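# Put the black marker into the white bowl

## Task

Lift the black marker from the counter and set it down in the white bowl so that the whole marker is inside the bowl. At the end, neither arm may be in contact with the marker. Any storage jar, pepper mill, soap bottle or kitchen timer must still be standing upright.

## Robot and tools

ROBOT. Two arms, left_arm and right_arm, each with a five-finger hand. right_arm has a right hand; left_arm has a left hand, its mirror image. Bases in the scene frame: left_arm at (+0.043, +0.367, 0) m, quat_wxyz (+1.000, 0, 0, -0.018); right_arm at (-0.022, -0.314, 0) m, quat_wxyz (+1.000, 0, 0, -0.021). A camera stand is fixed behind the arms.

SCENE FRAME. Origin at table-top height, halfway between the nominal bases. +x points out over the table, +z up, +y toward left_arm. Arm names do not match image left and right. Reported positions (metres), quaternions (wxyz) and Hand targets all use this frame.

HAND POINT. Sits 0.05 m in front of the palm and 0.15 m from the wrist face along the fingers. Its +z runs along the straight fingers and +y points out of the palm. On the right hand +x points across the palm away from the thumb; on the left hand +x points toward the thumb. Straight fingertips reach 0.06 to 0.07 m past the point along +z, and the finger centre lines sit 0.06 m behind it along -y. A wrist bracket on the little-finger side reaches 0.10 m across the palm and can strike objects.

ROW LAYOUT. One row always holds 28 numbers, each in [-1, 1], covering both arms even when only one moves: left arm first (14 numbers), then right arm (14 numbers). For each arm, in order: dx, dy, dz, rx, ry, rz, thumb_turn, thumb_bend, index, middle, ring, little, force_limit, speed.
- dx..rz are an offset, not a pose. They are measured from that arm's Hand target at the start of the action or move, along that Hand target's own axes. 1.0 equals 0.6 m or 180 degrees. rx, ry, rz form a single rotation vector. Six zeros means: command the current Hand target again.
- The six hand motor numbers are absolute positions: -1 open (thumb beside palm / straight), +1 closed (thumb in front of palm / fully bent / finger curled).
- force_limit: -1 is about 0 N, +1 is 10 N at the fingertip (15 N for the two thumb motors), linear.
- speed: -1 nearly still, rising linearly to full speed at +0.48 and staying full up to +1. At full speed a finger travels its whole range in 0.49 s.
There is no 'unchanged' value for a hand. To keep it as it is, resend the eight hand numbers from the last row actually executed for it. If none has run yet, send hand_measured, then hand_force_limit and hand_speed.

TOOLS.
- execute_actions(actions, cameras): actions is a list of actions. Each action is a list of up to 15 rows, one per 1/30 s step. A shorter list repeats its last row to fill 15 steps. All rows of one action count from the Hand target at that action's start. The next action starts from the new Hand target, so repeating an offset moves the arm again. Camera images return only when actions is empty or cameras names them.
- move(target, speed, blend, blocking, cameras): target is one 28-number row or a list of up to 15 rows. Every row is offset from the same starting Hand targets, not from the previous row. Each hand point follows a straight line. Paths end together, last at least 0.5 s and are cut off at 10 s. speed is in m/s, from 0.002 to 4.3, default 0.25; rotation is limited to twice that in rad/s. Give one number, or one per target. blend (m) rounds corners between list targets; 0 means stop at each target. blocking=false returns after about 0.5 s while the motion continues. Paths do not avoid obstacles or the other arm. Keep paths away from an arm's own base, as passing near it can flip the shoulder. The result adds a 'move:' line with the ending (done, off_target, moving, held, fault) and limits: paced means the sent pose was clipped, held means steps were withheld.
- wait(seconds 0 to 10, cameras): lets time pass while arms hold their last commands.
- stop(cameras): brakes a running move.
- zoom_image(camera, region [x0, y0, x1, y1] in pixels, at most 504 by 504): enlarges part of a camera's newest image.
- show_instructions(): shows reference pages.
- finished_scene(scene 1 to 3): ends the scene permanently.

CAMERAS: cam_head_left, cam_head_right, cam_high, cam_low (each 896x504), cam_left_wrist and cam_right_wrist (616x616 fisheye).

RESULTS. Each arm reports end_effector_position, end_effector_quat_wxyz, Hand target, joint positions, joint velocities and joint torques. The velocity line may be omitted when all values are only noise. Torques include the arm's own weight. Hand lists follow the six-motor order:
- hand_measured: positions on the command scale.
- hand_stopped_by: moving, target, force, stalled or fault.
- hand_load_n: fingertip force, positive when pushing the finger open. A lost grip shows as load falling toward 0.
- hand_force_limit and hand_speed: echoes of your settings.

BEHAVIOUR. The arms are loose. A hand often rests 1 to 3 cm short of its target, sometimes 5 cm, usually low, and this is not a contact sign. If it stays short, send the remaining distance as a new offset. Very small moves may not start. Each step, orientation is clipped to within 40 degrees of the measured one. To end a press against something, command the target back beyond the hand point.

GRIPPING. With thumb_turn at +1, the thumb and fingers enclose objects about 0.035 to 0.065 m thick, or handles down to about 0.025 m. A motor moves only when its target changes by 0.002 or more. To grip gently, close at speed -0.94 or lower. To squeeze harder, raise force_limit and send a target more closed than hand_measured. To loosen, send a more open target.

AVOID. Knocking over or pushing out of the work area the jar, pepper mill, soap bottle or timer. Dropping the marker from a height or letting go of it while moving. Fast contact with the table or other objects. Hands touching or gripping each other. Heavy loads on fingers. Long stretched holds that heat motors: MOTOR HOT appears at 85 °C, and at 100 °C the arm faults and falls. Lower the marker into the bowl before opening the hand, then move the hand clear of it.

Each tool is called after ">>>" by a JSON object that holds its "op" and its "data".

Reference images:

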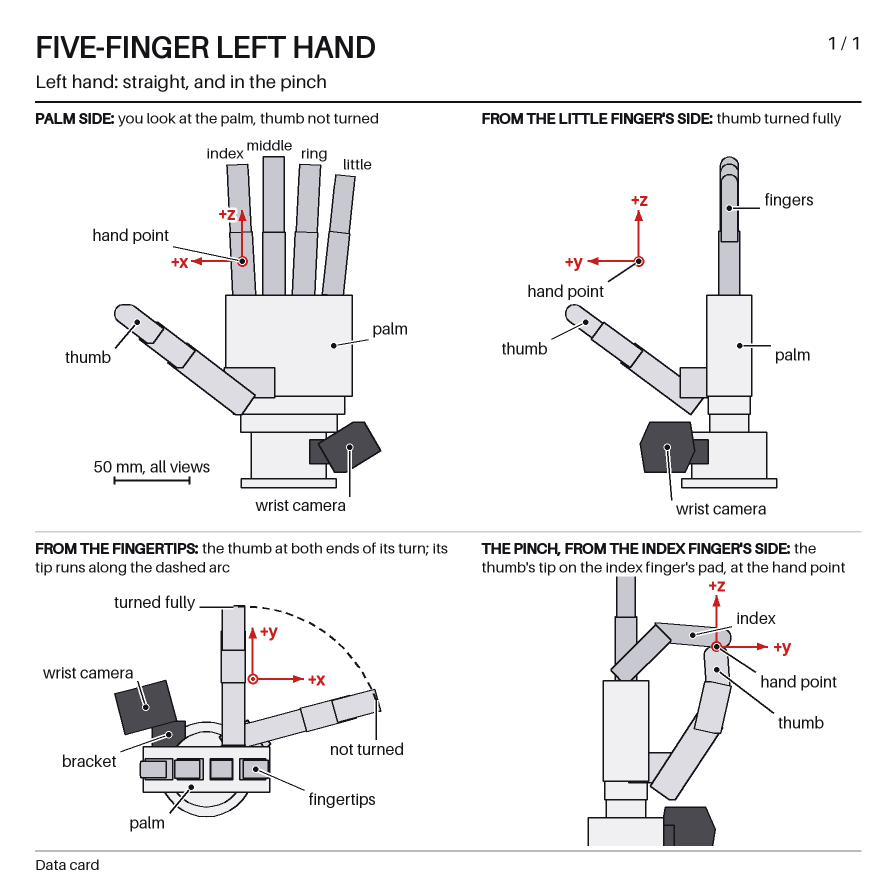

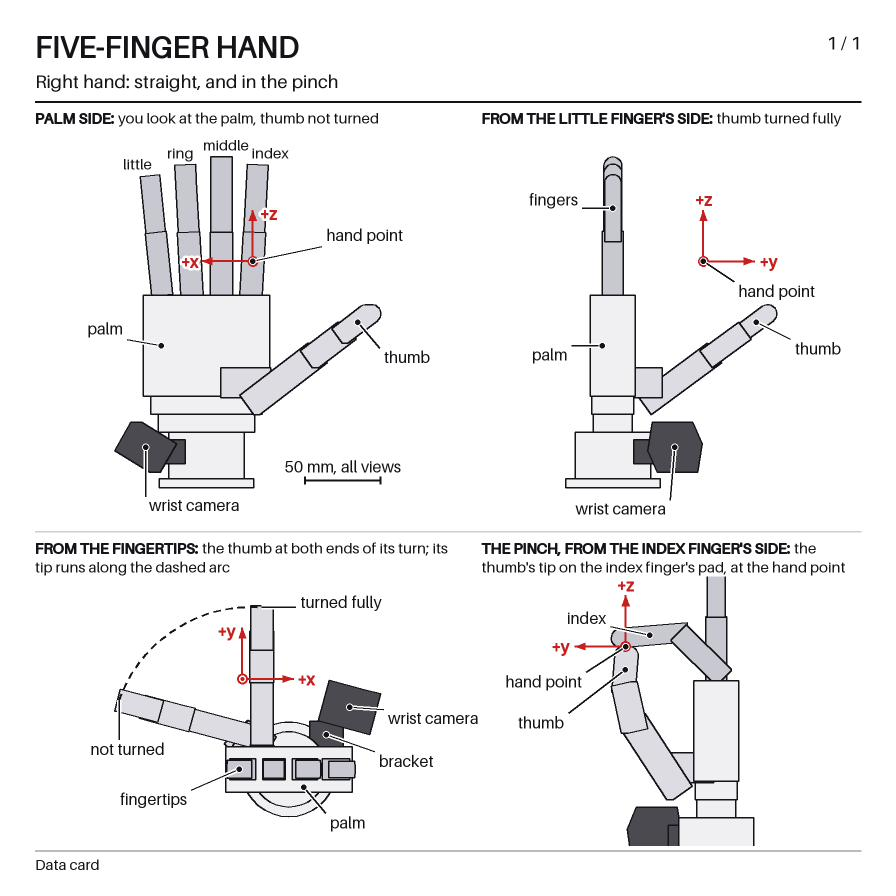

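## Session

>>> {"op": "execute_actions", "data": {"actions": []}}

>>> {"op": "zoom_image", "data": {"camera": "cam_head_left", "region": [380, 240, 740, 480]}}

>>> {"op": "zoom_image", "data": {"camera": "cam_high", "region": [160, 80, 560, 480]}}

Scene clock: 0.00 s.
left_arm: end_effector_position=(+0.0629, -0.1396, +0.2447) hand_measured=(-1.000, -1.000, -1.000, -1.000, -1.000, -1.000) hand_load_n=(+0.0, +0.0, +0.0, +0.0, +0.0, +0.0) hand_stopped_by=(target, target, target, target, target, target) hand_force_limit=0.00 hand_speed=-0.80 end_effector_quat_wxyz=(+0.096, +0.111, -0.654, +0.743) | right_arm: end_effector_position=(+0.2498, -0.3310, +0.1289) hand_measured=(-1.000, -1.000, -1.000, -1.000, -1.000, -1.000) hand_load_n=(+0.5, +0.0, +0.0, +0.0, +0.0, +0.0) hand_stopped_by=(target, target, target, target, target, target) hand_force_limit=0.00 hand_speed=-0.80 end_effector_quat_wxyz=(-0.332, +0.939, -0.089, +0.005)
Joint positions: left_arm=[-1.343 1.198 0.494 0.827 0.152 -0.314] | right_arm=[-0.271 1.243 0.918 -1.408 -0.661 -1.75]
Joint velocities: within noise
Joint torques (N m): no reading
Heat: left arm: hottest shoulder 33 °C; right arm: hottest shoulder 33 °C.
Hand target: left_arm +0.0646, -0.1457, +0.2620; +0.096, +0.109, -0.640, +0.754 | right_arm +0.2580, -0.3326, +0.1383; -0.332, +0.939, -0.087, +0.017

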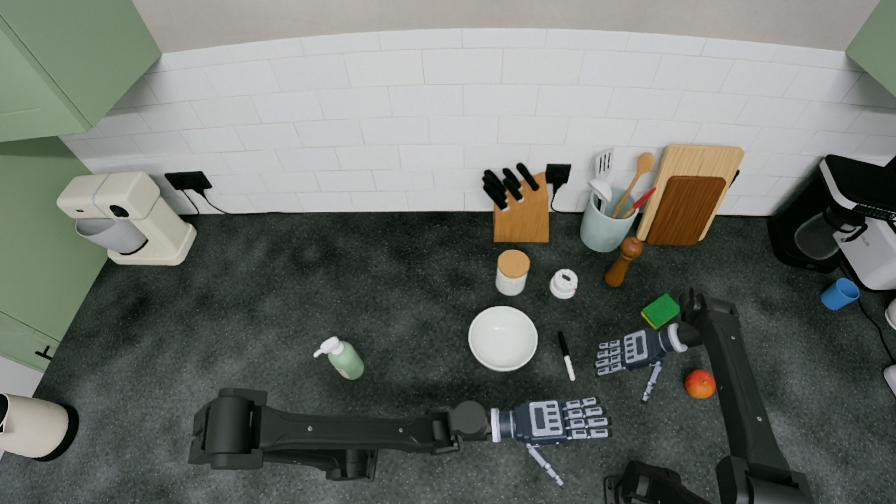

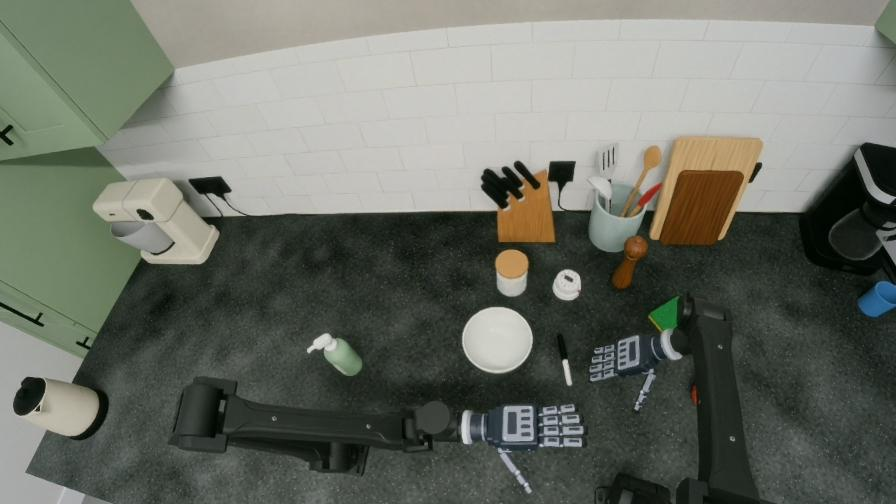

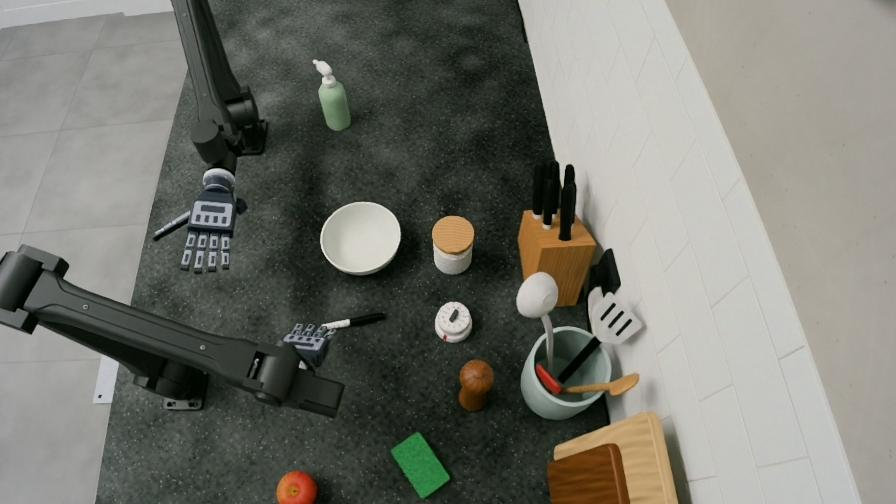

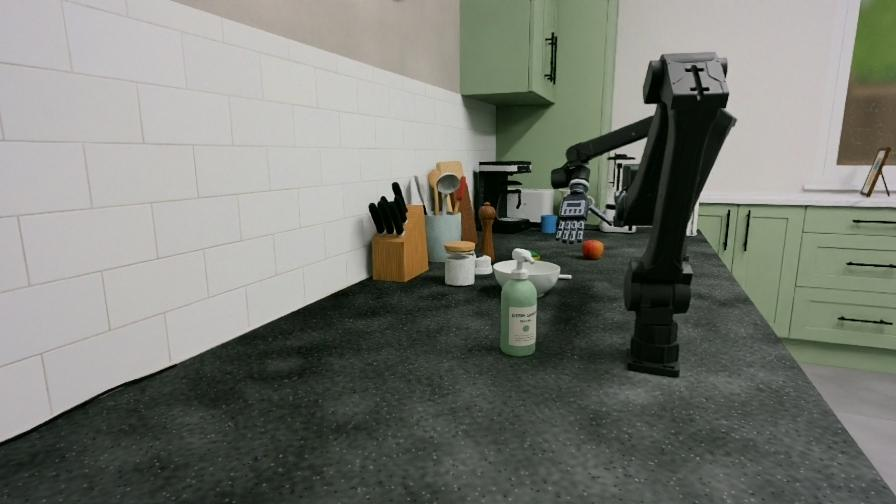

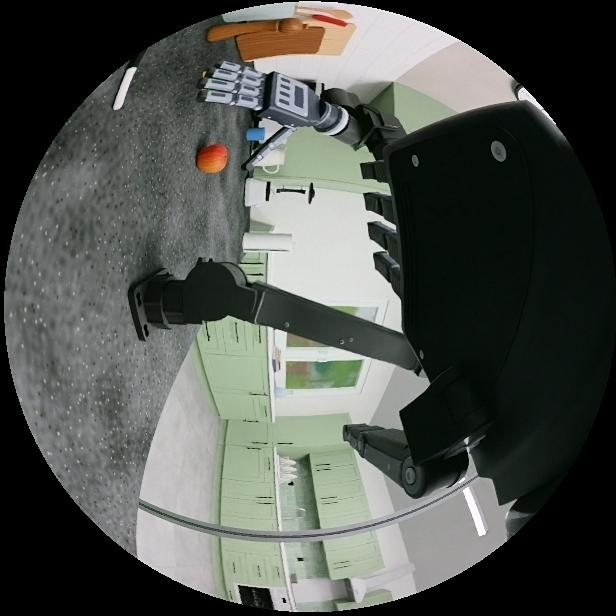

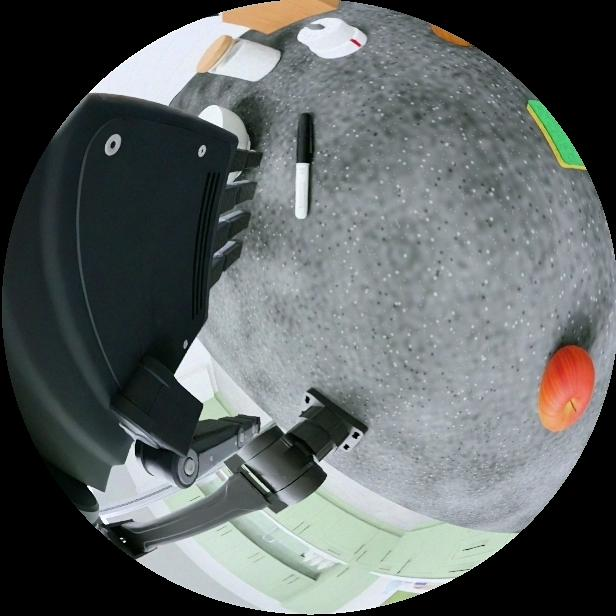

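Scaled by 1.400 from the camera's 896x504 image, which has a finer 1280x720 frame.

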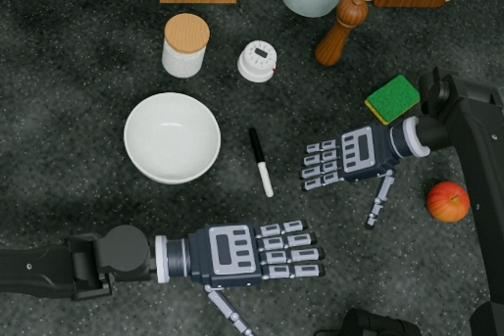

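Scaled by 1.260 from the camera's 896x504 image, which has a finer 1280x720 frame.

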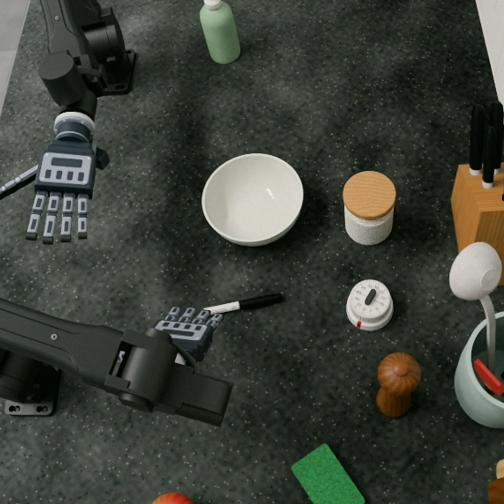

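>>> {"op": "move", "data": {"target": [[-0.5047, -0.4948, -0.8088, 0.1355, -0.4456, 0.0741, -1, -1, -1, -1, -1, -1, 0, -0.8, 0,0,0,0,0,0, 1, -0.9, 0.2, 0.2, 0.9, 0.9, 0, 0],[-0.5047, -0.4948, -0.8088, 0.1355, -0.4456, 0.0741, -1, -1, -1, -1, -1, -1, 0, -0.8, 0.0983,-0.226,0.132,0.033,-0.0573,-0.076, 1, -0.9, 0.2, 0.2, 0.9, 0.9, 0, 0]], "speed": 0.25, "blend": [0.05, 0], "cameras": ["all"]}}

Scene clock: 21.83 s.
left_arm: end_effector_position=(+0.4111, +0.3785, +0.3357) hand_measured=(-1.000, -1.000, -1.000, -1.000, -1.000, -1.000) hand_load_n=(+0.0, +0.0, +0.0, +0.0, +0.0, +0.0) hand_stopped_by=(target, target, target, target, target, target) hand_force_limit=0.00 hand_speed=-0.80 end_effector_quat_wxyz=(-0.420, +0.537, -0.411, +0.605) | right_arm: end_effector_position=(+0.3232, -0.1964, +0.1453) hand_measured=(+1.000, -0.900, +0.200, +0.200, +0.900, +0.900) hand_load_n=(+0.0, +0.0, +0.5, +0.0, +0.0, +0.0) hand_stopped_by=(target, target, target, target, target, target) hand_force_limit=0.00 hand_speed=0.00 end_effector_quat_wxyz=(-0.379, +0.923, +0.048, -0.046)
Joint positions: left_arm=[0.416 0.536 0.478 0.151 0.425 -0.35] | right_arm=[0.116 1.443 1.131 -1.355 -0.779 -1.641]
Joint torques (N m): left_arm=[-0.67 2.61 12.83 3.08 -0.17 -0.13] | right_arm=[0.26 -10.93 9.8 0.69 -0.7 0.06]
Heat: left arm: hottest elbow 36 °C; right arm: hottest elbow 37 °C.
Hand target: left_arm +0.4185, +0.3798, +0.3797; -0.439, +0.512, -0.399, +0.622 | right_arm +0.3437, -0.1901, +0.1600; -0.382, +0.922, +0.056, -0.024
Off the commanded pose: left_arm 0.045 m, 4 deg | right_arm 0.026 m, 3 deg.
move: off_target (left_arm, right_arm); blend cut to 0 m at target 1

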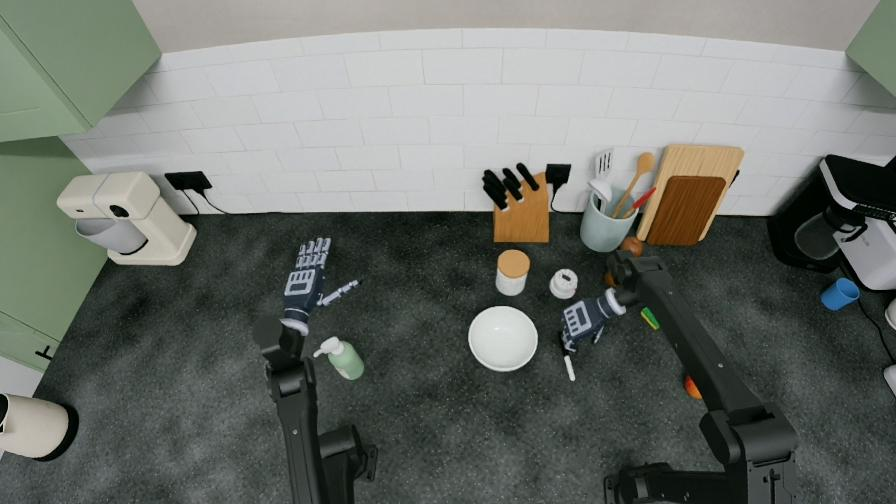

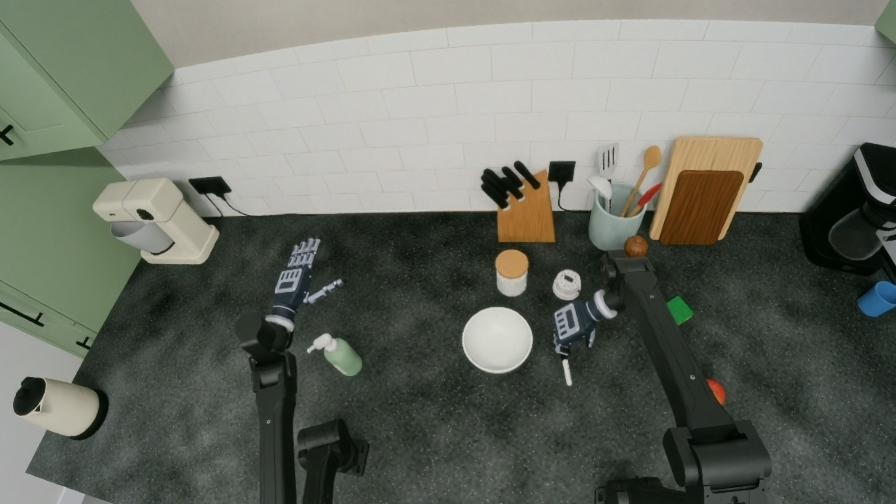

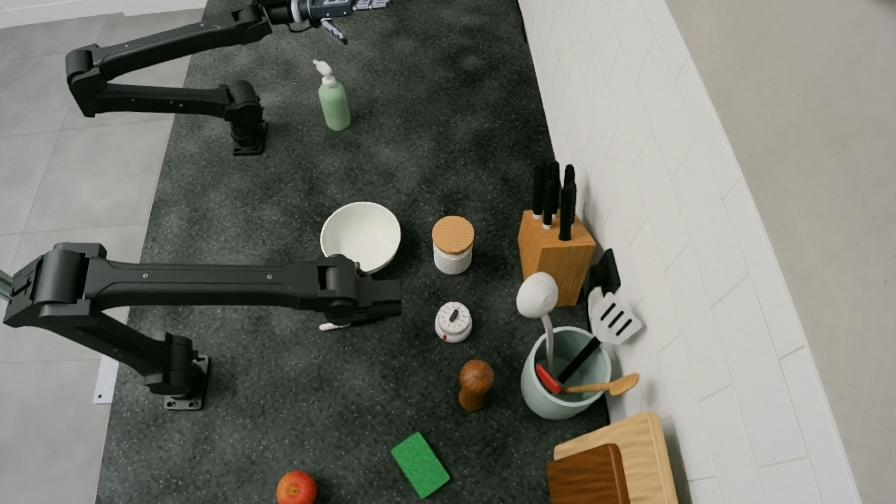

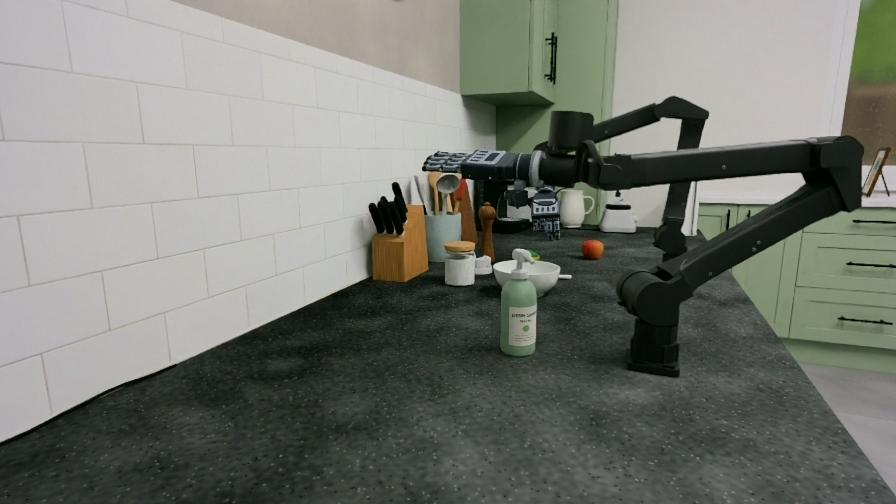

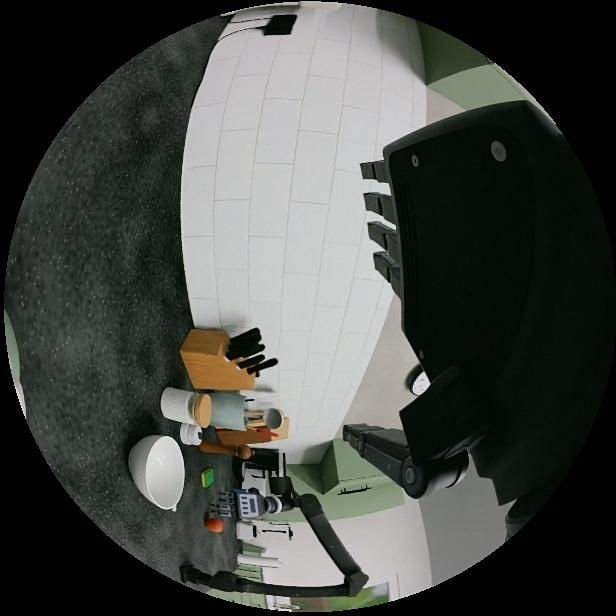

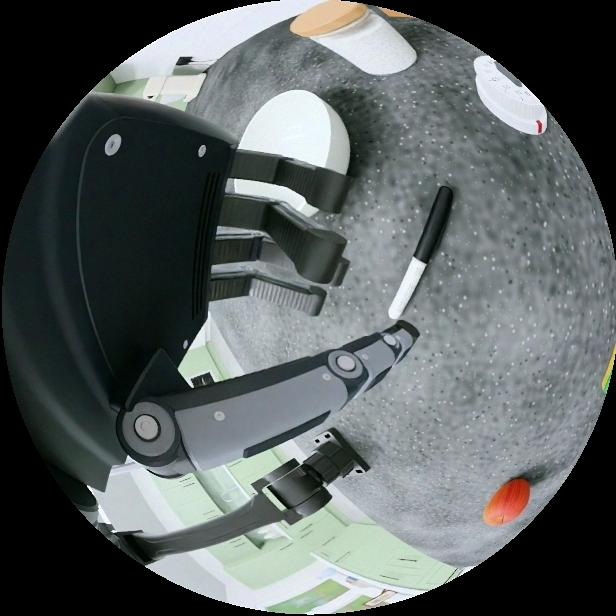

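>>> {"op": "move", "data": {"target": [0,0,0,0,0,0, -1, -1, -1, -1, -1, -1, 0, -0.8, -0.0067,0.082,0.083,0,0,0, 1, -0.9, 0.2, 0.2, 0.9, 0.9, 0, 0], "speed": 0.15, "cameras": ["cam_head_left","cam_high","cam_low","cam_right_wrist"]}}

>>> {"op": "zoom_image", "data": {"camera": "cam_right_wrist", "region": [200, 140, 500, 440]}}

>>> {"op": "zoom_image", "data": {"camera": "cam_low", "region": [490, 180, 620, 310]}}

Scene clock: 26.90 s.
left_arm: end_effector_position=(+0.4111, +0.3785, +0.3357) hand_measured=(-1.000, -1.000, -1.000, -1.000, -1.000, -1.000) hand_load_n=(+0.0, +0.0, +0.0, +0.0, +0.0, +0.0) hand_stopped_by=(target, target, target, target, target, target) hand_force_limit=0.00 hand_speed=-0.80 end_effector_quat_wxyz=(-0.420, +0.537, -0.411, +0.605) | right_arm: end_effector_position=(+0.3360, -0.1953, +0.0881) hand_measured=(+1.000, -0.900, +0.200, +0.200, +0.900, +0.900) hand_load_n=(+0.0, +0.0, +0.0, +0.0, +0.0, +0.0) hand_stopped_by=(target, target, target, target, target, target) hand_force_limit=0.00 hand_speed=0.00 end_effector_quat_wxyz=(-0.380, +0.923, +0.051, -0.029)
Joint positions: left_arm=[0.416 0.536 0.478 0.151 0.425 -0.35] | right_arm=[0.116 1.51 1.045 -1.165 -0.779 -1.632]
Joint torques (N m): left_arm=[-0.38 2.67 12.89 3.04 -0.15 -0.15] | right_arm=[0.26 -11.93 6.22 0.81 -0.69 0.06]
Heat: left arm: hottest elbow 37 °C; right arm: hottest elbow 39 °C.
Hand target: left_arm +0.4185, +0.3798, +0.3797; -0.439, +0.512, -0.399, +0.622 | right_arm +0.3397, -0.1902, +0.0901; -0.382, +0.922, +0.056, -0.023
Off the commanded pose: left_arm 0.045 m, 4 deg | right_arm 0.007 m, 1 deg.
move: off_target (left_arm)
Images, in order (width x height): cam_head_left 896x504, cam_high 896x504, cam_low 896x504, cam_right_wrist 616x616.

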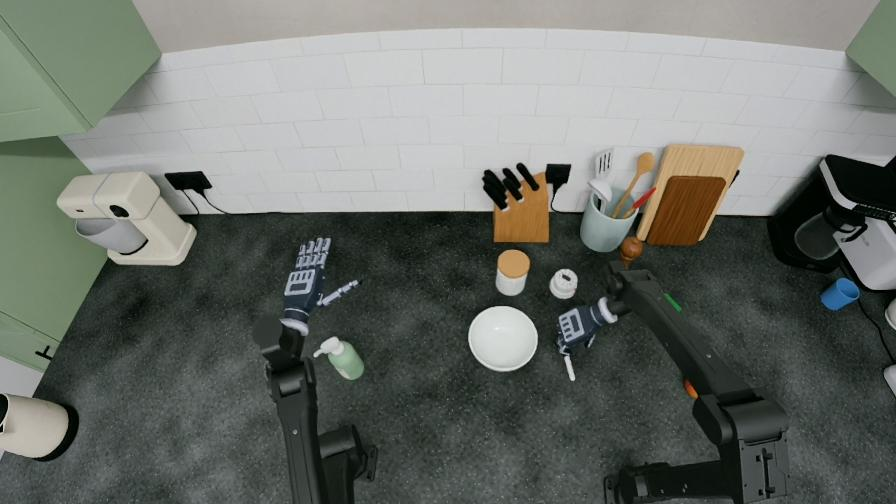

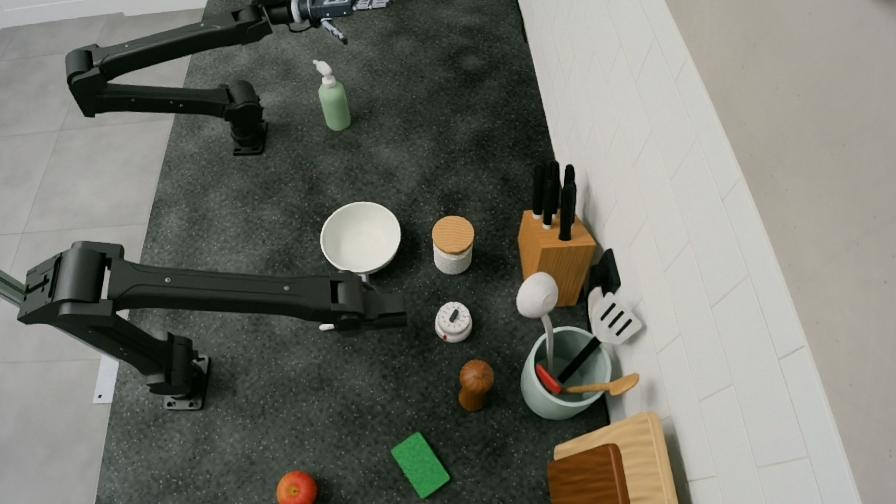

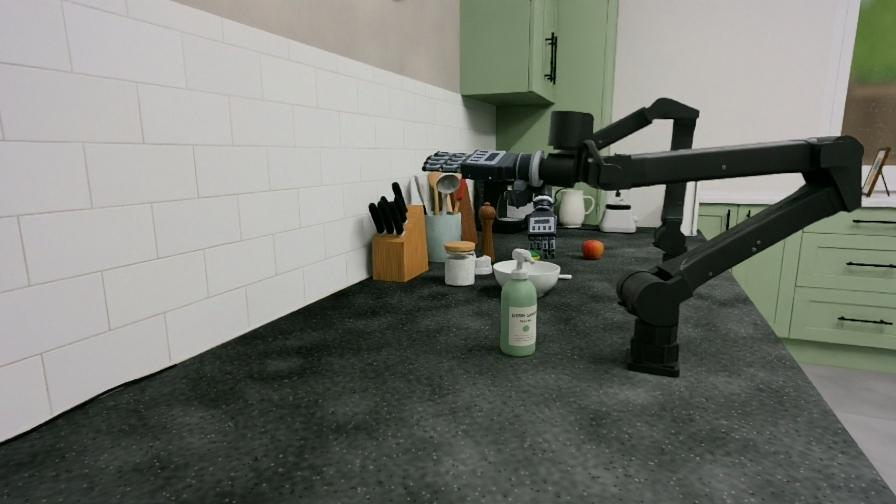

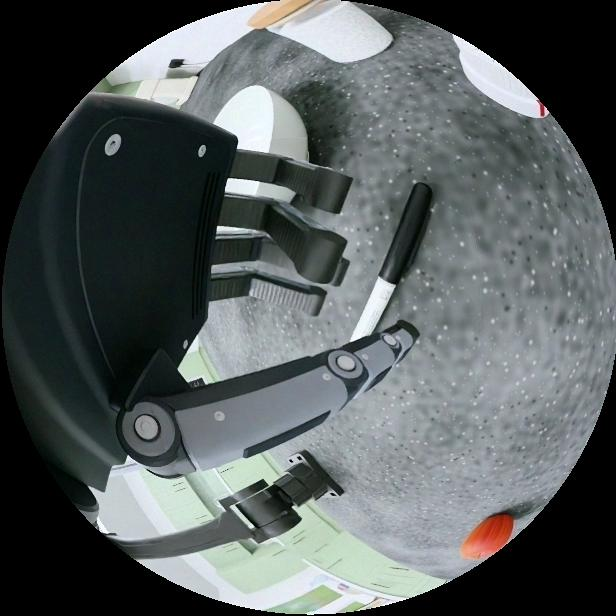

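Scaled by 1.680 from the camera's 616x616 image, which has a finer 880x880 frame.

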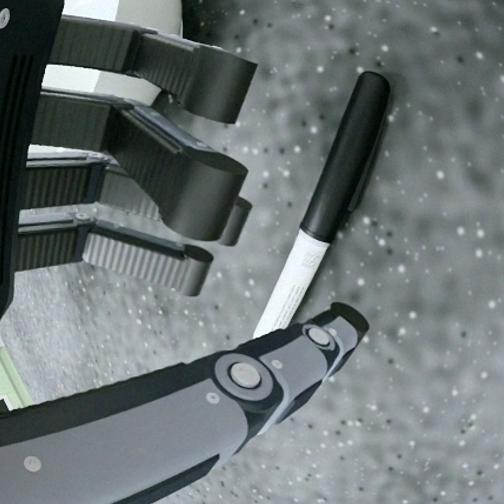

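Scaled by 3.877 from the camera's 896x504 image, which has a finer 1280x720 frame.

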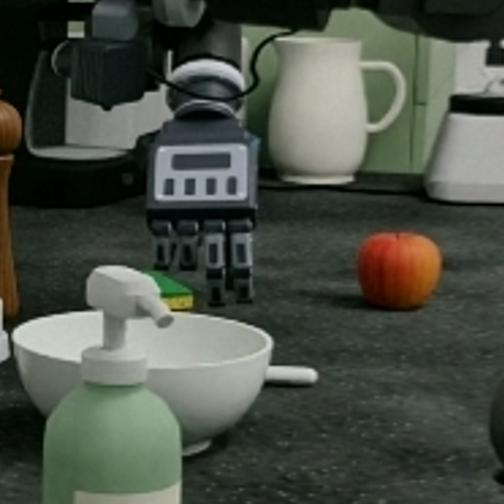

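>>> {"op": "move", "data": {"target": [0,0,0,0,0,0, -1, -1, -1, -1, -1, -1, 0, -0.8, -0.0242,0.044,0.0457,0,0,0, 1, -0.9, 0.2, 0.2, 0.9, 0.9, 0, 0], "speed": 0.12, "cameras": ["cam_low","cam_right_wrist"]}}

>>> {"op": "zoom_image", "data": {"camera": "cam_right_wrist", "region": [200, 140, 500, 440]}}

>>> {"op": "zoom_image", "data": {"camera": "cam_low", "region": [490, 180, 620, 310]}}

Scene clock: 29.93 s.
left_arm: end_effector_position=(+0.4111, +0.3785, +0.3357) hand_measured=(-1.000, -1.000, -1.000, -1.000, -1.000, -1.000) hand_load_n=(-0.5, +0.0, +0.0, +0.0, +0.0, +0.0) hand_stopped_by=(target, target, target, target, target, target) hand_force_limit=0.00 hand_speed=-0.80 end_effector_quat_wxyz=(-0.420, +0.537, -0.411, +0.605) | right_arm: end_effector_position=(+0.3230, -0.1963, +0.0529) hand_measured=(+1.000, -0.900, +0.200, +0.200, +0.900, +0.900) hand_load_n=(+0.0, +0.0, +0.0, +0.0, +0.0, +0.0) hand_stopped_by=(target, target, target, target, target, target) hand_force_limit=0.00 hand_speed=0.00 end_effector_quat_wxyz=(-0.380, +0.923, +0.053, -0.025)
Joint positions: left_arm=[0.416 0.536 0.478 0.151 0.425 -0.35] | right_arm=[0.116 1.521 0.953 -1.053 -0.779 -1.632]
Joint torques (N m): left_arm=[-0.21 2.9 12.86 3.02 -0.18 -0.13] | right_arm=[0.38 -11.28 5.64 0.85 -0.69 0.07]
Heat: left arm: hottest elbow 38 °C; right arm: hottest elbow 39 °C.
Hand target: left_arm +0.4185, +0.3798, +0.3797; -0.439, +0.512, -0.399, +0.622 | right_arm +0.3252, -0.1912, +0.0520; -0.382, +0.922, +0.056, -0.024
Off the commanded pose: left_arm 0.045 m, 4 deg | right_arm 0.006 m, 1 deg.
move: off_target (left_arm)
Images, in order (width x height): cam_low 896x504, cam_right_wrist 616x616.

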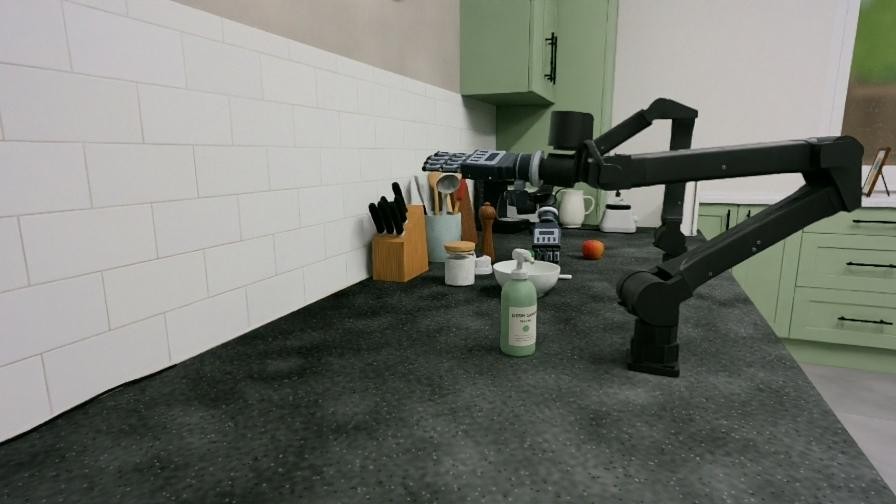

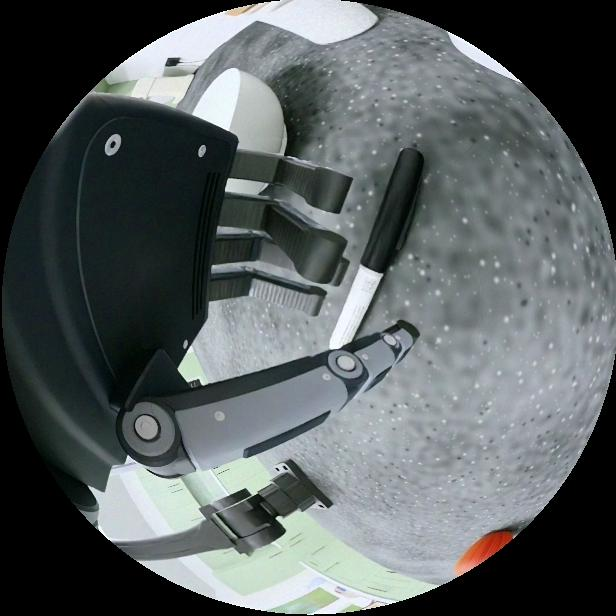

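Scaled by 1.680 from the camera's 616x616 image, which has a finer 880x880 frame.

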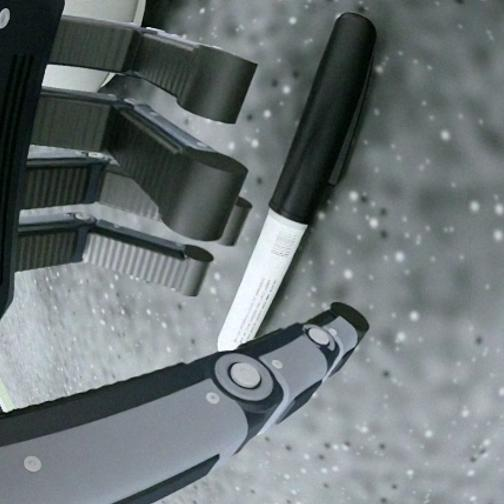

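Scaled by 3.877 from the camera's 896x504 image, which has a finer 1280x720 frame.

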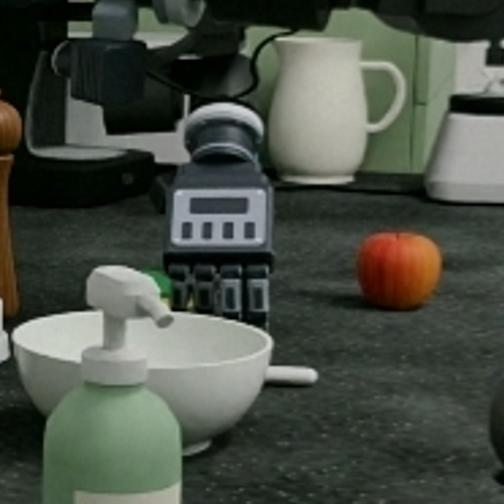

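>>> {"op": "move", "data": {"target": [0,0,0,0,0,0, -1, -1, -1, -1, -1, -1, 0, -0.8, 0.0057,0.023,0.029,0,0,0, 1, -0.9, 0.2, 0.2, 0.9, 0.9, 0, 0], "speed": 0.06, "cameras": ["cam_low","cam_right_wrist"]}}

>>> {"op": "zoom_image", "data": {"camera": "cam_right_wrist", "region": [200, 140, 500, 440]}}

>>> {"op": "zoom_image", "data": {"camera": "cam_low", "region": [530, 220, 610, 300]}}

Scene clock: 33.03 s.
left_arm: end_effector_position=(+0.4111, +0.3785, +0.3357) hand_measured=(-1.000, -1.000, -1.000, -1.000, -1.000, -1.000) hand_load_n=(+0.0, +0.0, +0.0, +0.0, +0.0, -0.5) hand_stopped_by=(target, target, target, target, target, target) hand_force_limit=0.00 hand_speed=-0.80 end_effector_quat_wxyz=(-0.420, +0.537, -0.411, +0.605) | right_arm: end_effector_position=(+0.3273, -0.1913, +0.0354) hand_measured=(+1.000, -0.900, +0.200, +0.200, +0.900, +0.900) hand_load_n=(+0.0, +0.0, +0.5, -0.5, +0.0, +0.0) hand_stopped_by=(target, target, target, target, target, target) hand_force_limit=0.00 hand_speed=0.00 end_effector_quat_wxyz=(-0.383, +0.922, +0.053, -0.023)
Joint positions: left_arm=[0.416 0.536 0.478 0.151 0.425 -0.35] | right_arm=[0.125 1.556 0.938 -0.989 -0.787 -1.618]
Joint torques (N m): left_arm=[-0.67 3.31 12.85 2.99 -0.18 -0.13] | right_arm=[0.26 -11.05 5.16 1.02 -0.42 0.02]
Heat: left arm: hottest elbow 38 °C; right arm: hottest elbow 39 °C.
Hand target: left_arm +0.4185, +0.3798, +0.3797; -0.439, +0.512, -0.399, +0.622 | right_arm +0.3281, -0.1883, +0.0299; -0.382, +0.922, +0.056, -0.024
Off the commanded pose: left_arm 0.045 m, 4 deg | right_arm 0.006 m, 0 deg.
move: off_target (left_arm)
Images, in order (width x height): cam_low 896x504, cam_right_wrist 616x616.

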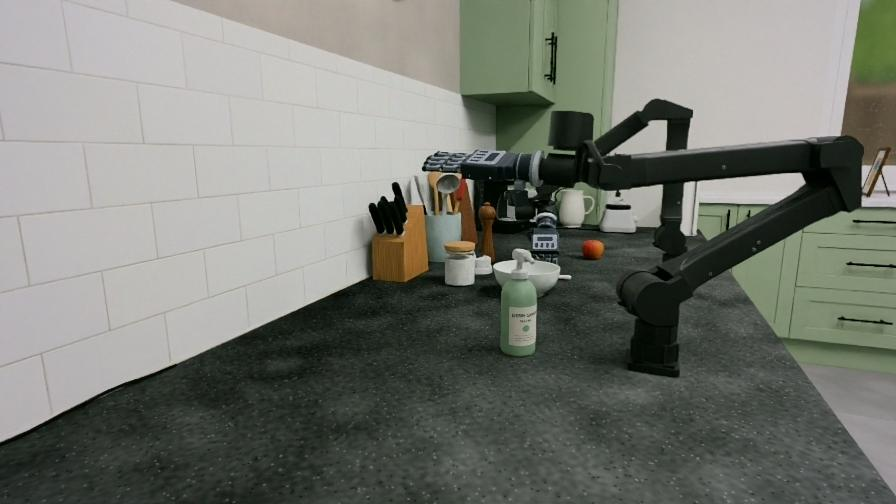

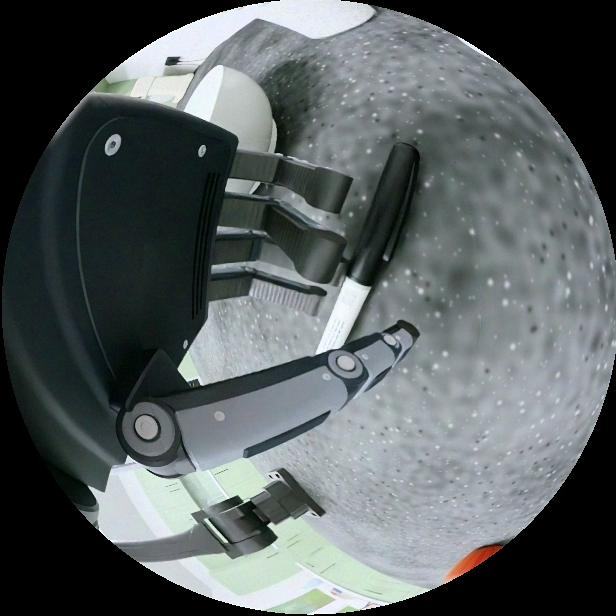

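Scaled by 1.680 from the camera's 616x616 image, which has a finer 880x880 frame.

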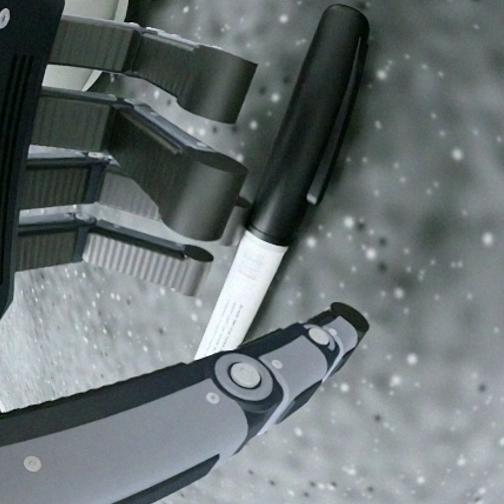

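Scaled by 6.300 from the camera's 896x504 image, which has a finer 1280x720 frame.

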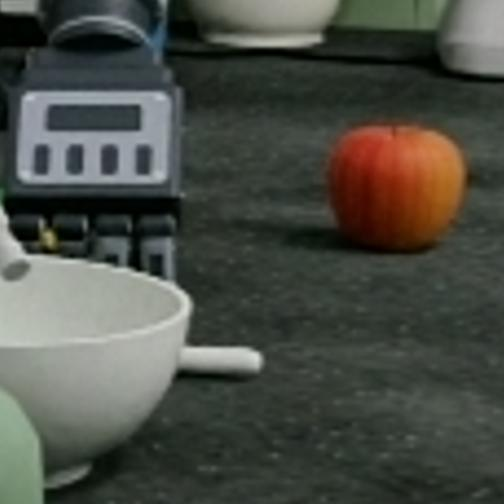

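>>> {"op": "move", "data": {"target": [0,0,0,0,0,0, -1, -1, -1, -1, -1, -1, 0, -0.8, 0,0.0012,0.0129,0,0,0, 1, -0.9, 0.2, 0.2, 0.9, 0.9, 0, 0], "speed": 0.05, "cameras": ["cam_right_wrist"]}}

>>> {"op": "zoom_image", "data": {"camera": "cam_right_wrist", "region": [240, 180, 440, 380]}}

Scene clock: 36.37 s.
left_arm: end_effector_position=(+0.4111, +0.3785, +0.3357) hand_measured=(-1.000, -1.000, -1.000, -1.000, -1.000, -1.000) hand_load_n=(-0.5, +0.0, +0.0, +0.0, +0.0, +0.0) hand_stopped_by=(target, target, target, target, target, target) hand_force_limit=0.00 hand_speed=-0.80 end_effector_quat_wxyz=(-0.420, +0.537, -0.411, +0.605) | right_arm: end_effector_position=(+0.3267, -0.1883, +0.0263) hand_measured=(+1.000, -0.900, +0.200, +0.200, +0.900, +0.900) hand_load_n=(+0.0, +0.0, +0.0, +0.0, +0.0, +0.0) hand_stopped_by=(target, target, target, target, target, target) hand_force_limit=0.00 hand_speed=0.00 end_effector_quat_wxyz=(-0.382, +0.922, +0.052, -0.023)
Joint positions: left_arm=[0.416 0.536 0.478 0.151 0.425 -0.35] | right_arm=[0.133 1.569 0.925 -0.953 -0.786 -1.604]
Joint torques (N m): left_arm=[-0.15 3.14 12.74 3.04 -0.2 -0.11] | right_arm=[0.5 -11.28 5.33 0.88 -0.49 0.06]
Heat: left arm: hottest elbow 38 °C; right arm: hottest elbow 39 °C.
Hand target: left_arm +0.4185, +0.3798, +0.3797; -0.439, +0.512, -0.399, +0.622 | right_arm +0.3275, -0.1833, +0.0239; -0.382, +0.922, +0.056, -0.024
Off the commanded pose: left_arm 0.045 m, 4 deg | right_arm 0.006 m, 0 deg.
move: off_target (left_arm)
Images, in order (width x height): cam_right_wrist 616x616.

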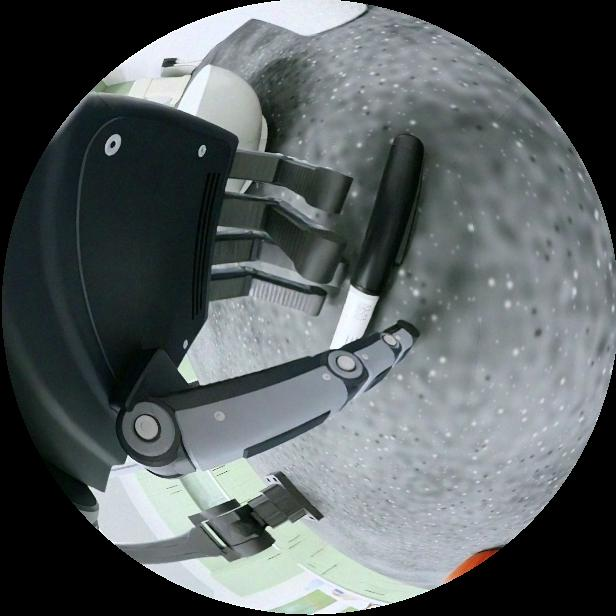

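Scaled by 2.520 from the camera's 616x616 image, which has a finer 880x880 frame.

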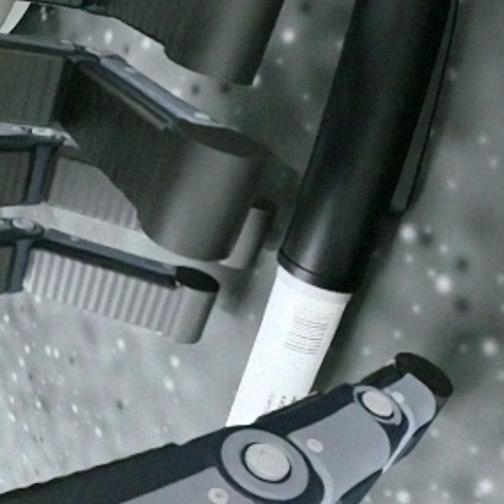

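>>> {"op": "move", "data": {"target": [0,0,0,0,0,0, -1, -1, -1, -1, -1, -1, 0, -0.8, 0,0.0035,0.0035,0,0,0, 1, -0.55, 0.26, 0.26, 0.9, 0.9, -0.4, -0.8], "speed": 0.05, "cameras": ["cam_right_wrist"]}}

>>> {"op": "zoom_image", "data": {"camera": "cam_right_wrist", "region": [240, 180, 440, 380]}}

Scene clock: 39.20 s.
left_arm: end_effector_position=(+0.4111, +0.3785, +0.3357) hand_measured=(-1.000, -1.000, -1.000, -1.000, -1.000, -1.000) hand_load_n=(+0.0, +0.0, +0.0, -0.5, +0.0, +0.0) hand_stopped_by=(target, target, target, target, target, target) hand_force_limit=0.00 hand_speed=-0.80 end_effector_quat_wxyz=(-0.420, +0.537, -0.411, +0.605) | right_arm: end_effector_position=(+0.3265, -0.1883, +0.0235) hand_measured=(+1.000, -0.554, +0.260, +0.260, +0.900, +0.900) hand_load_n=(+3.0, +5.0, +0.0, +5.0, +0.0, +0.0) hand_stopped_by=(target, force, target, target, target, target) hand_force_limit=-0.40 hand_speed=-0.80 end_effector_quat_wxyz=(-0.382, +0.922, +0.052, -0.023)
Joint positions: left_arm=[0.416 0.536 0.478 0.151 0.425 -0.35] | right_arm=[0.133 1.574 0.921 -0.946 -0.786 -1.604]
Joint torques (N m): left_arm=[-0.67 2.84 12.86 3.11 -0.15 -0.13] | right_arm=[0.44 -11.28 5.27 0.9 -0.49 0.06]
Heat: left arm: hottest elbow 39 °C; right arm: hottest elbow 38 °C.
Hand target: left_arm +0.4185, +0.3798, +0.3797; -0.439, +0.512, -0.399, +0.622 | right_arm +0.3276, -0.1833, +0.0210; -0.382, +0.922, +0.056, -0.024
Off the commanded pose: left_arm 0.045 m, 4 deg | right_arm 0.006 m, 0 deg.
move: off_target (left_arm)
Images, in order (width x height): cam_right_wrist 616x616.

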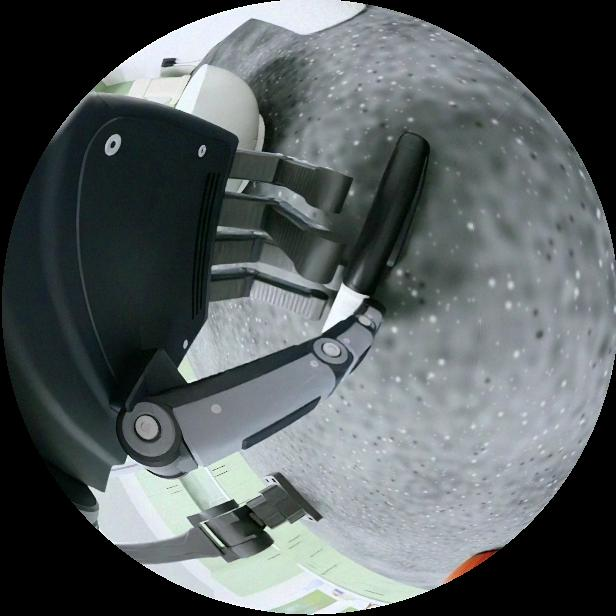

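Scaled by 2.520 from the camera's 616x616 image, which has a finer 880x880 frame.

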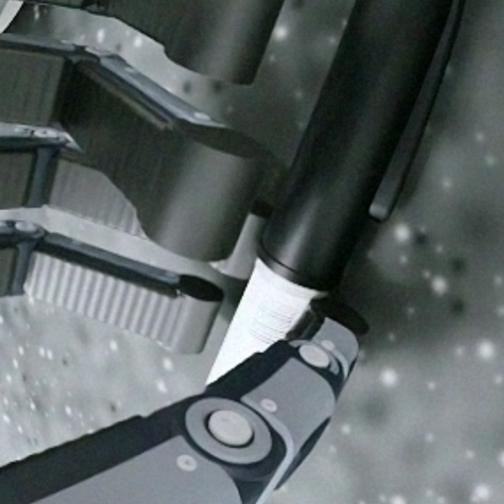

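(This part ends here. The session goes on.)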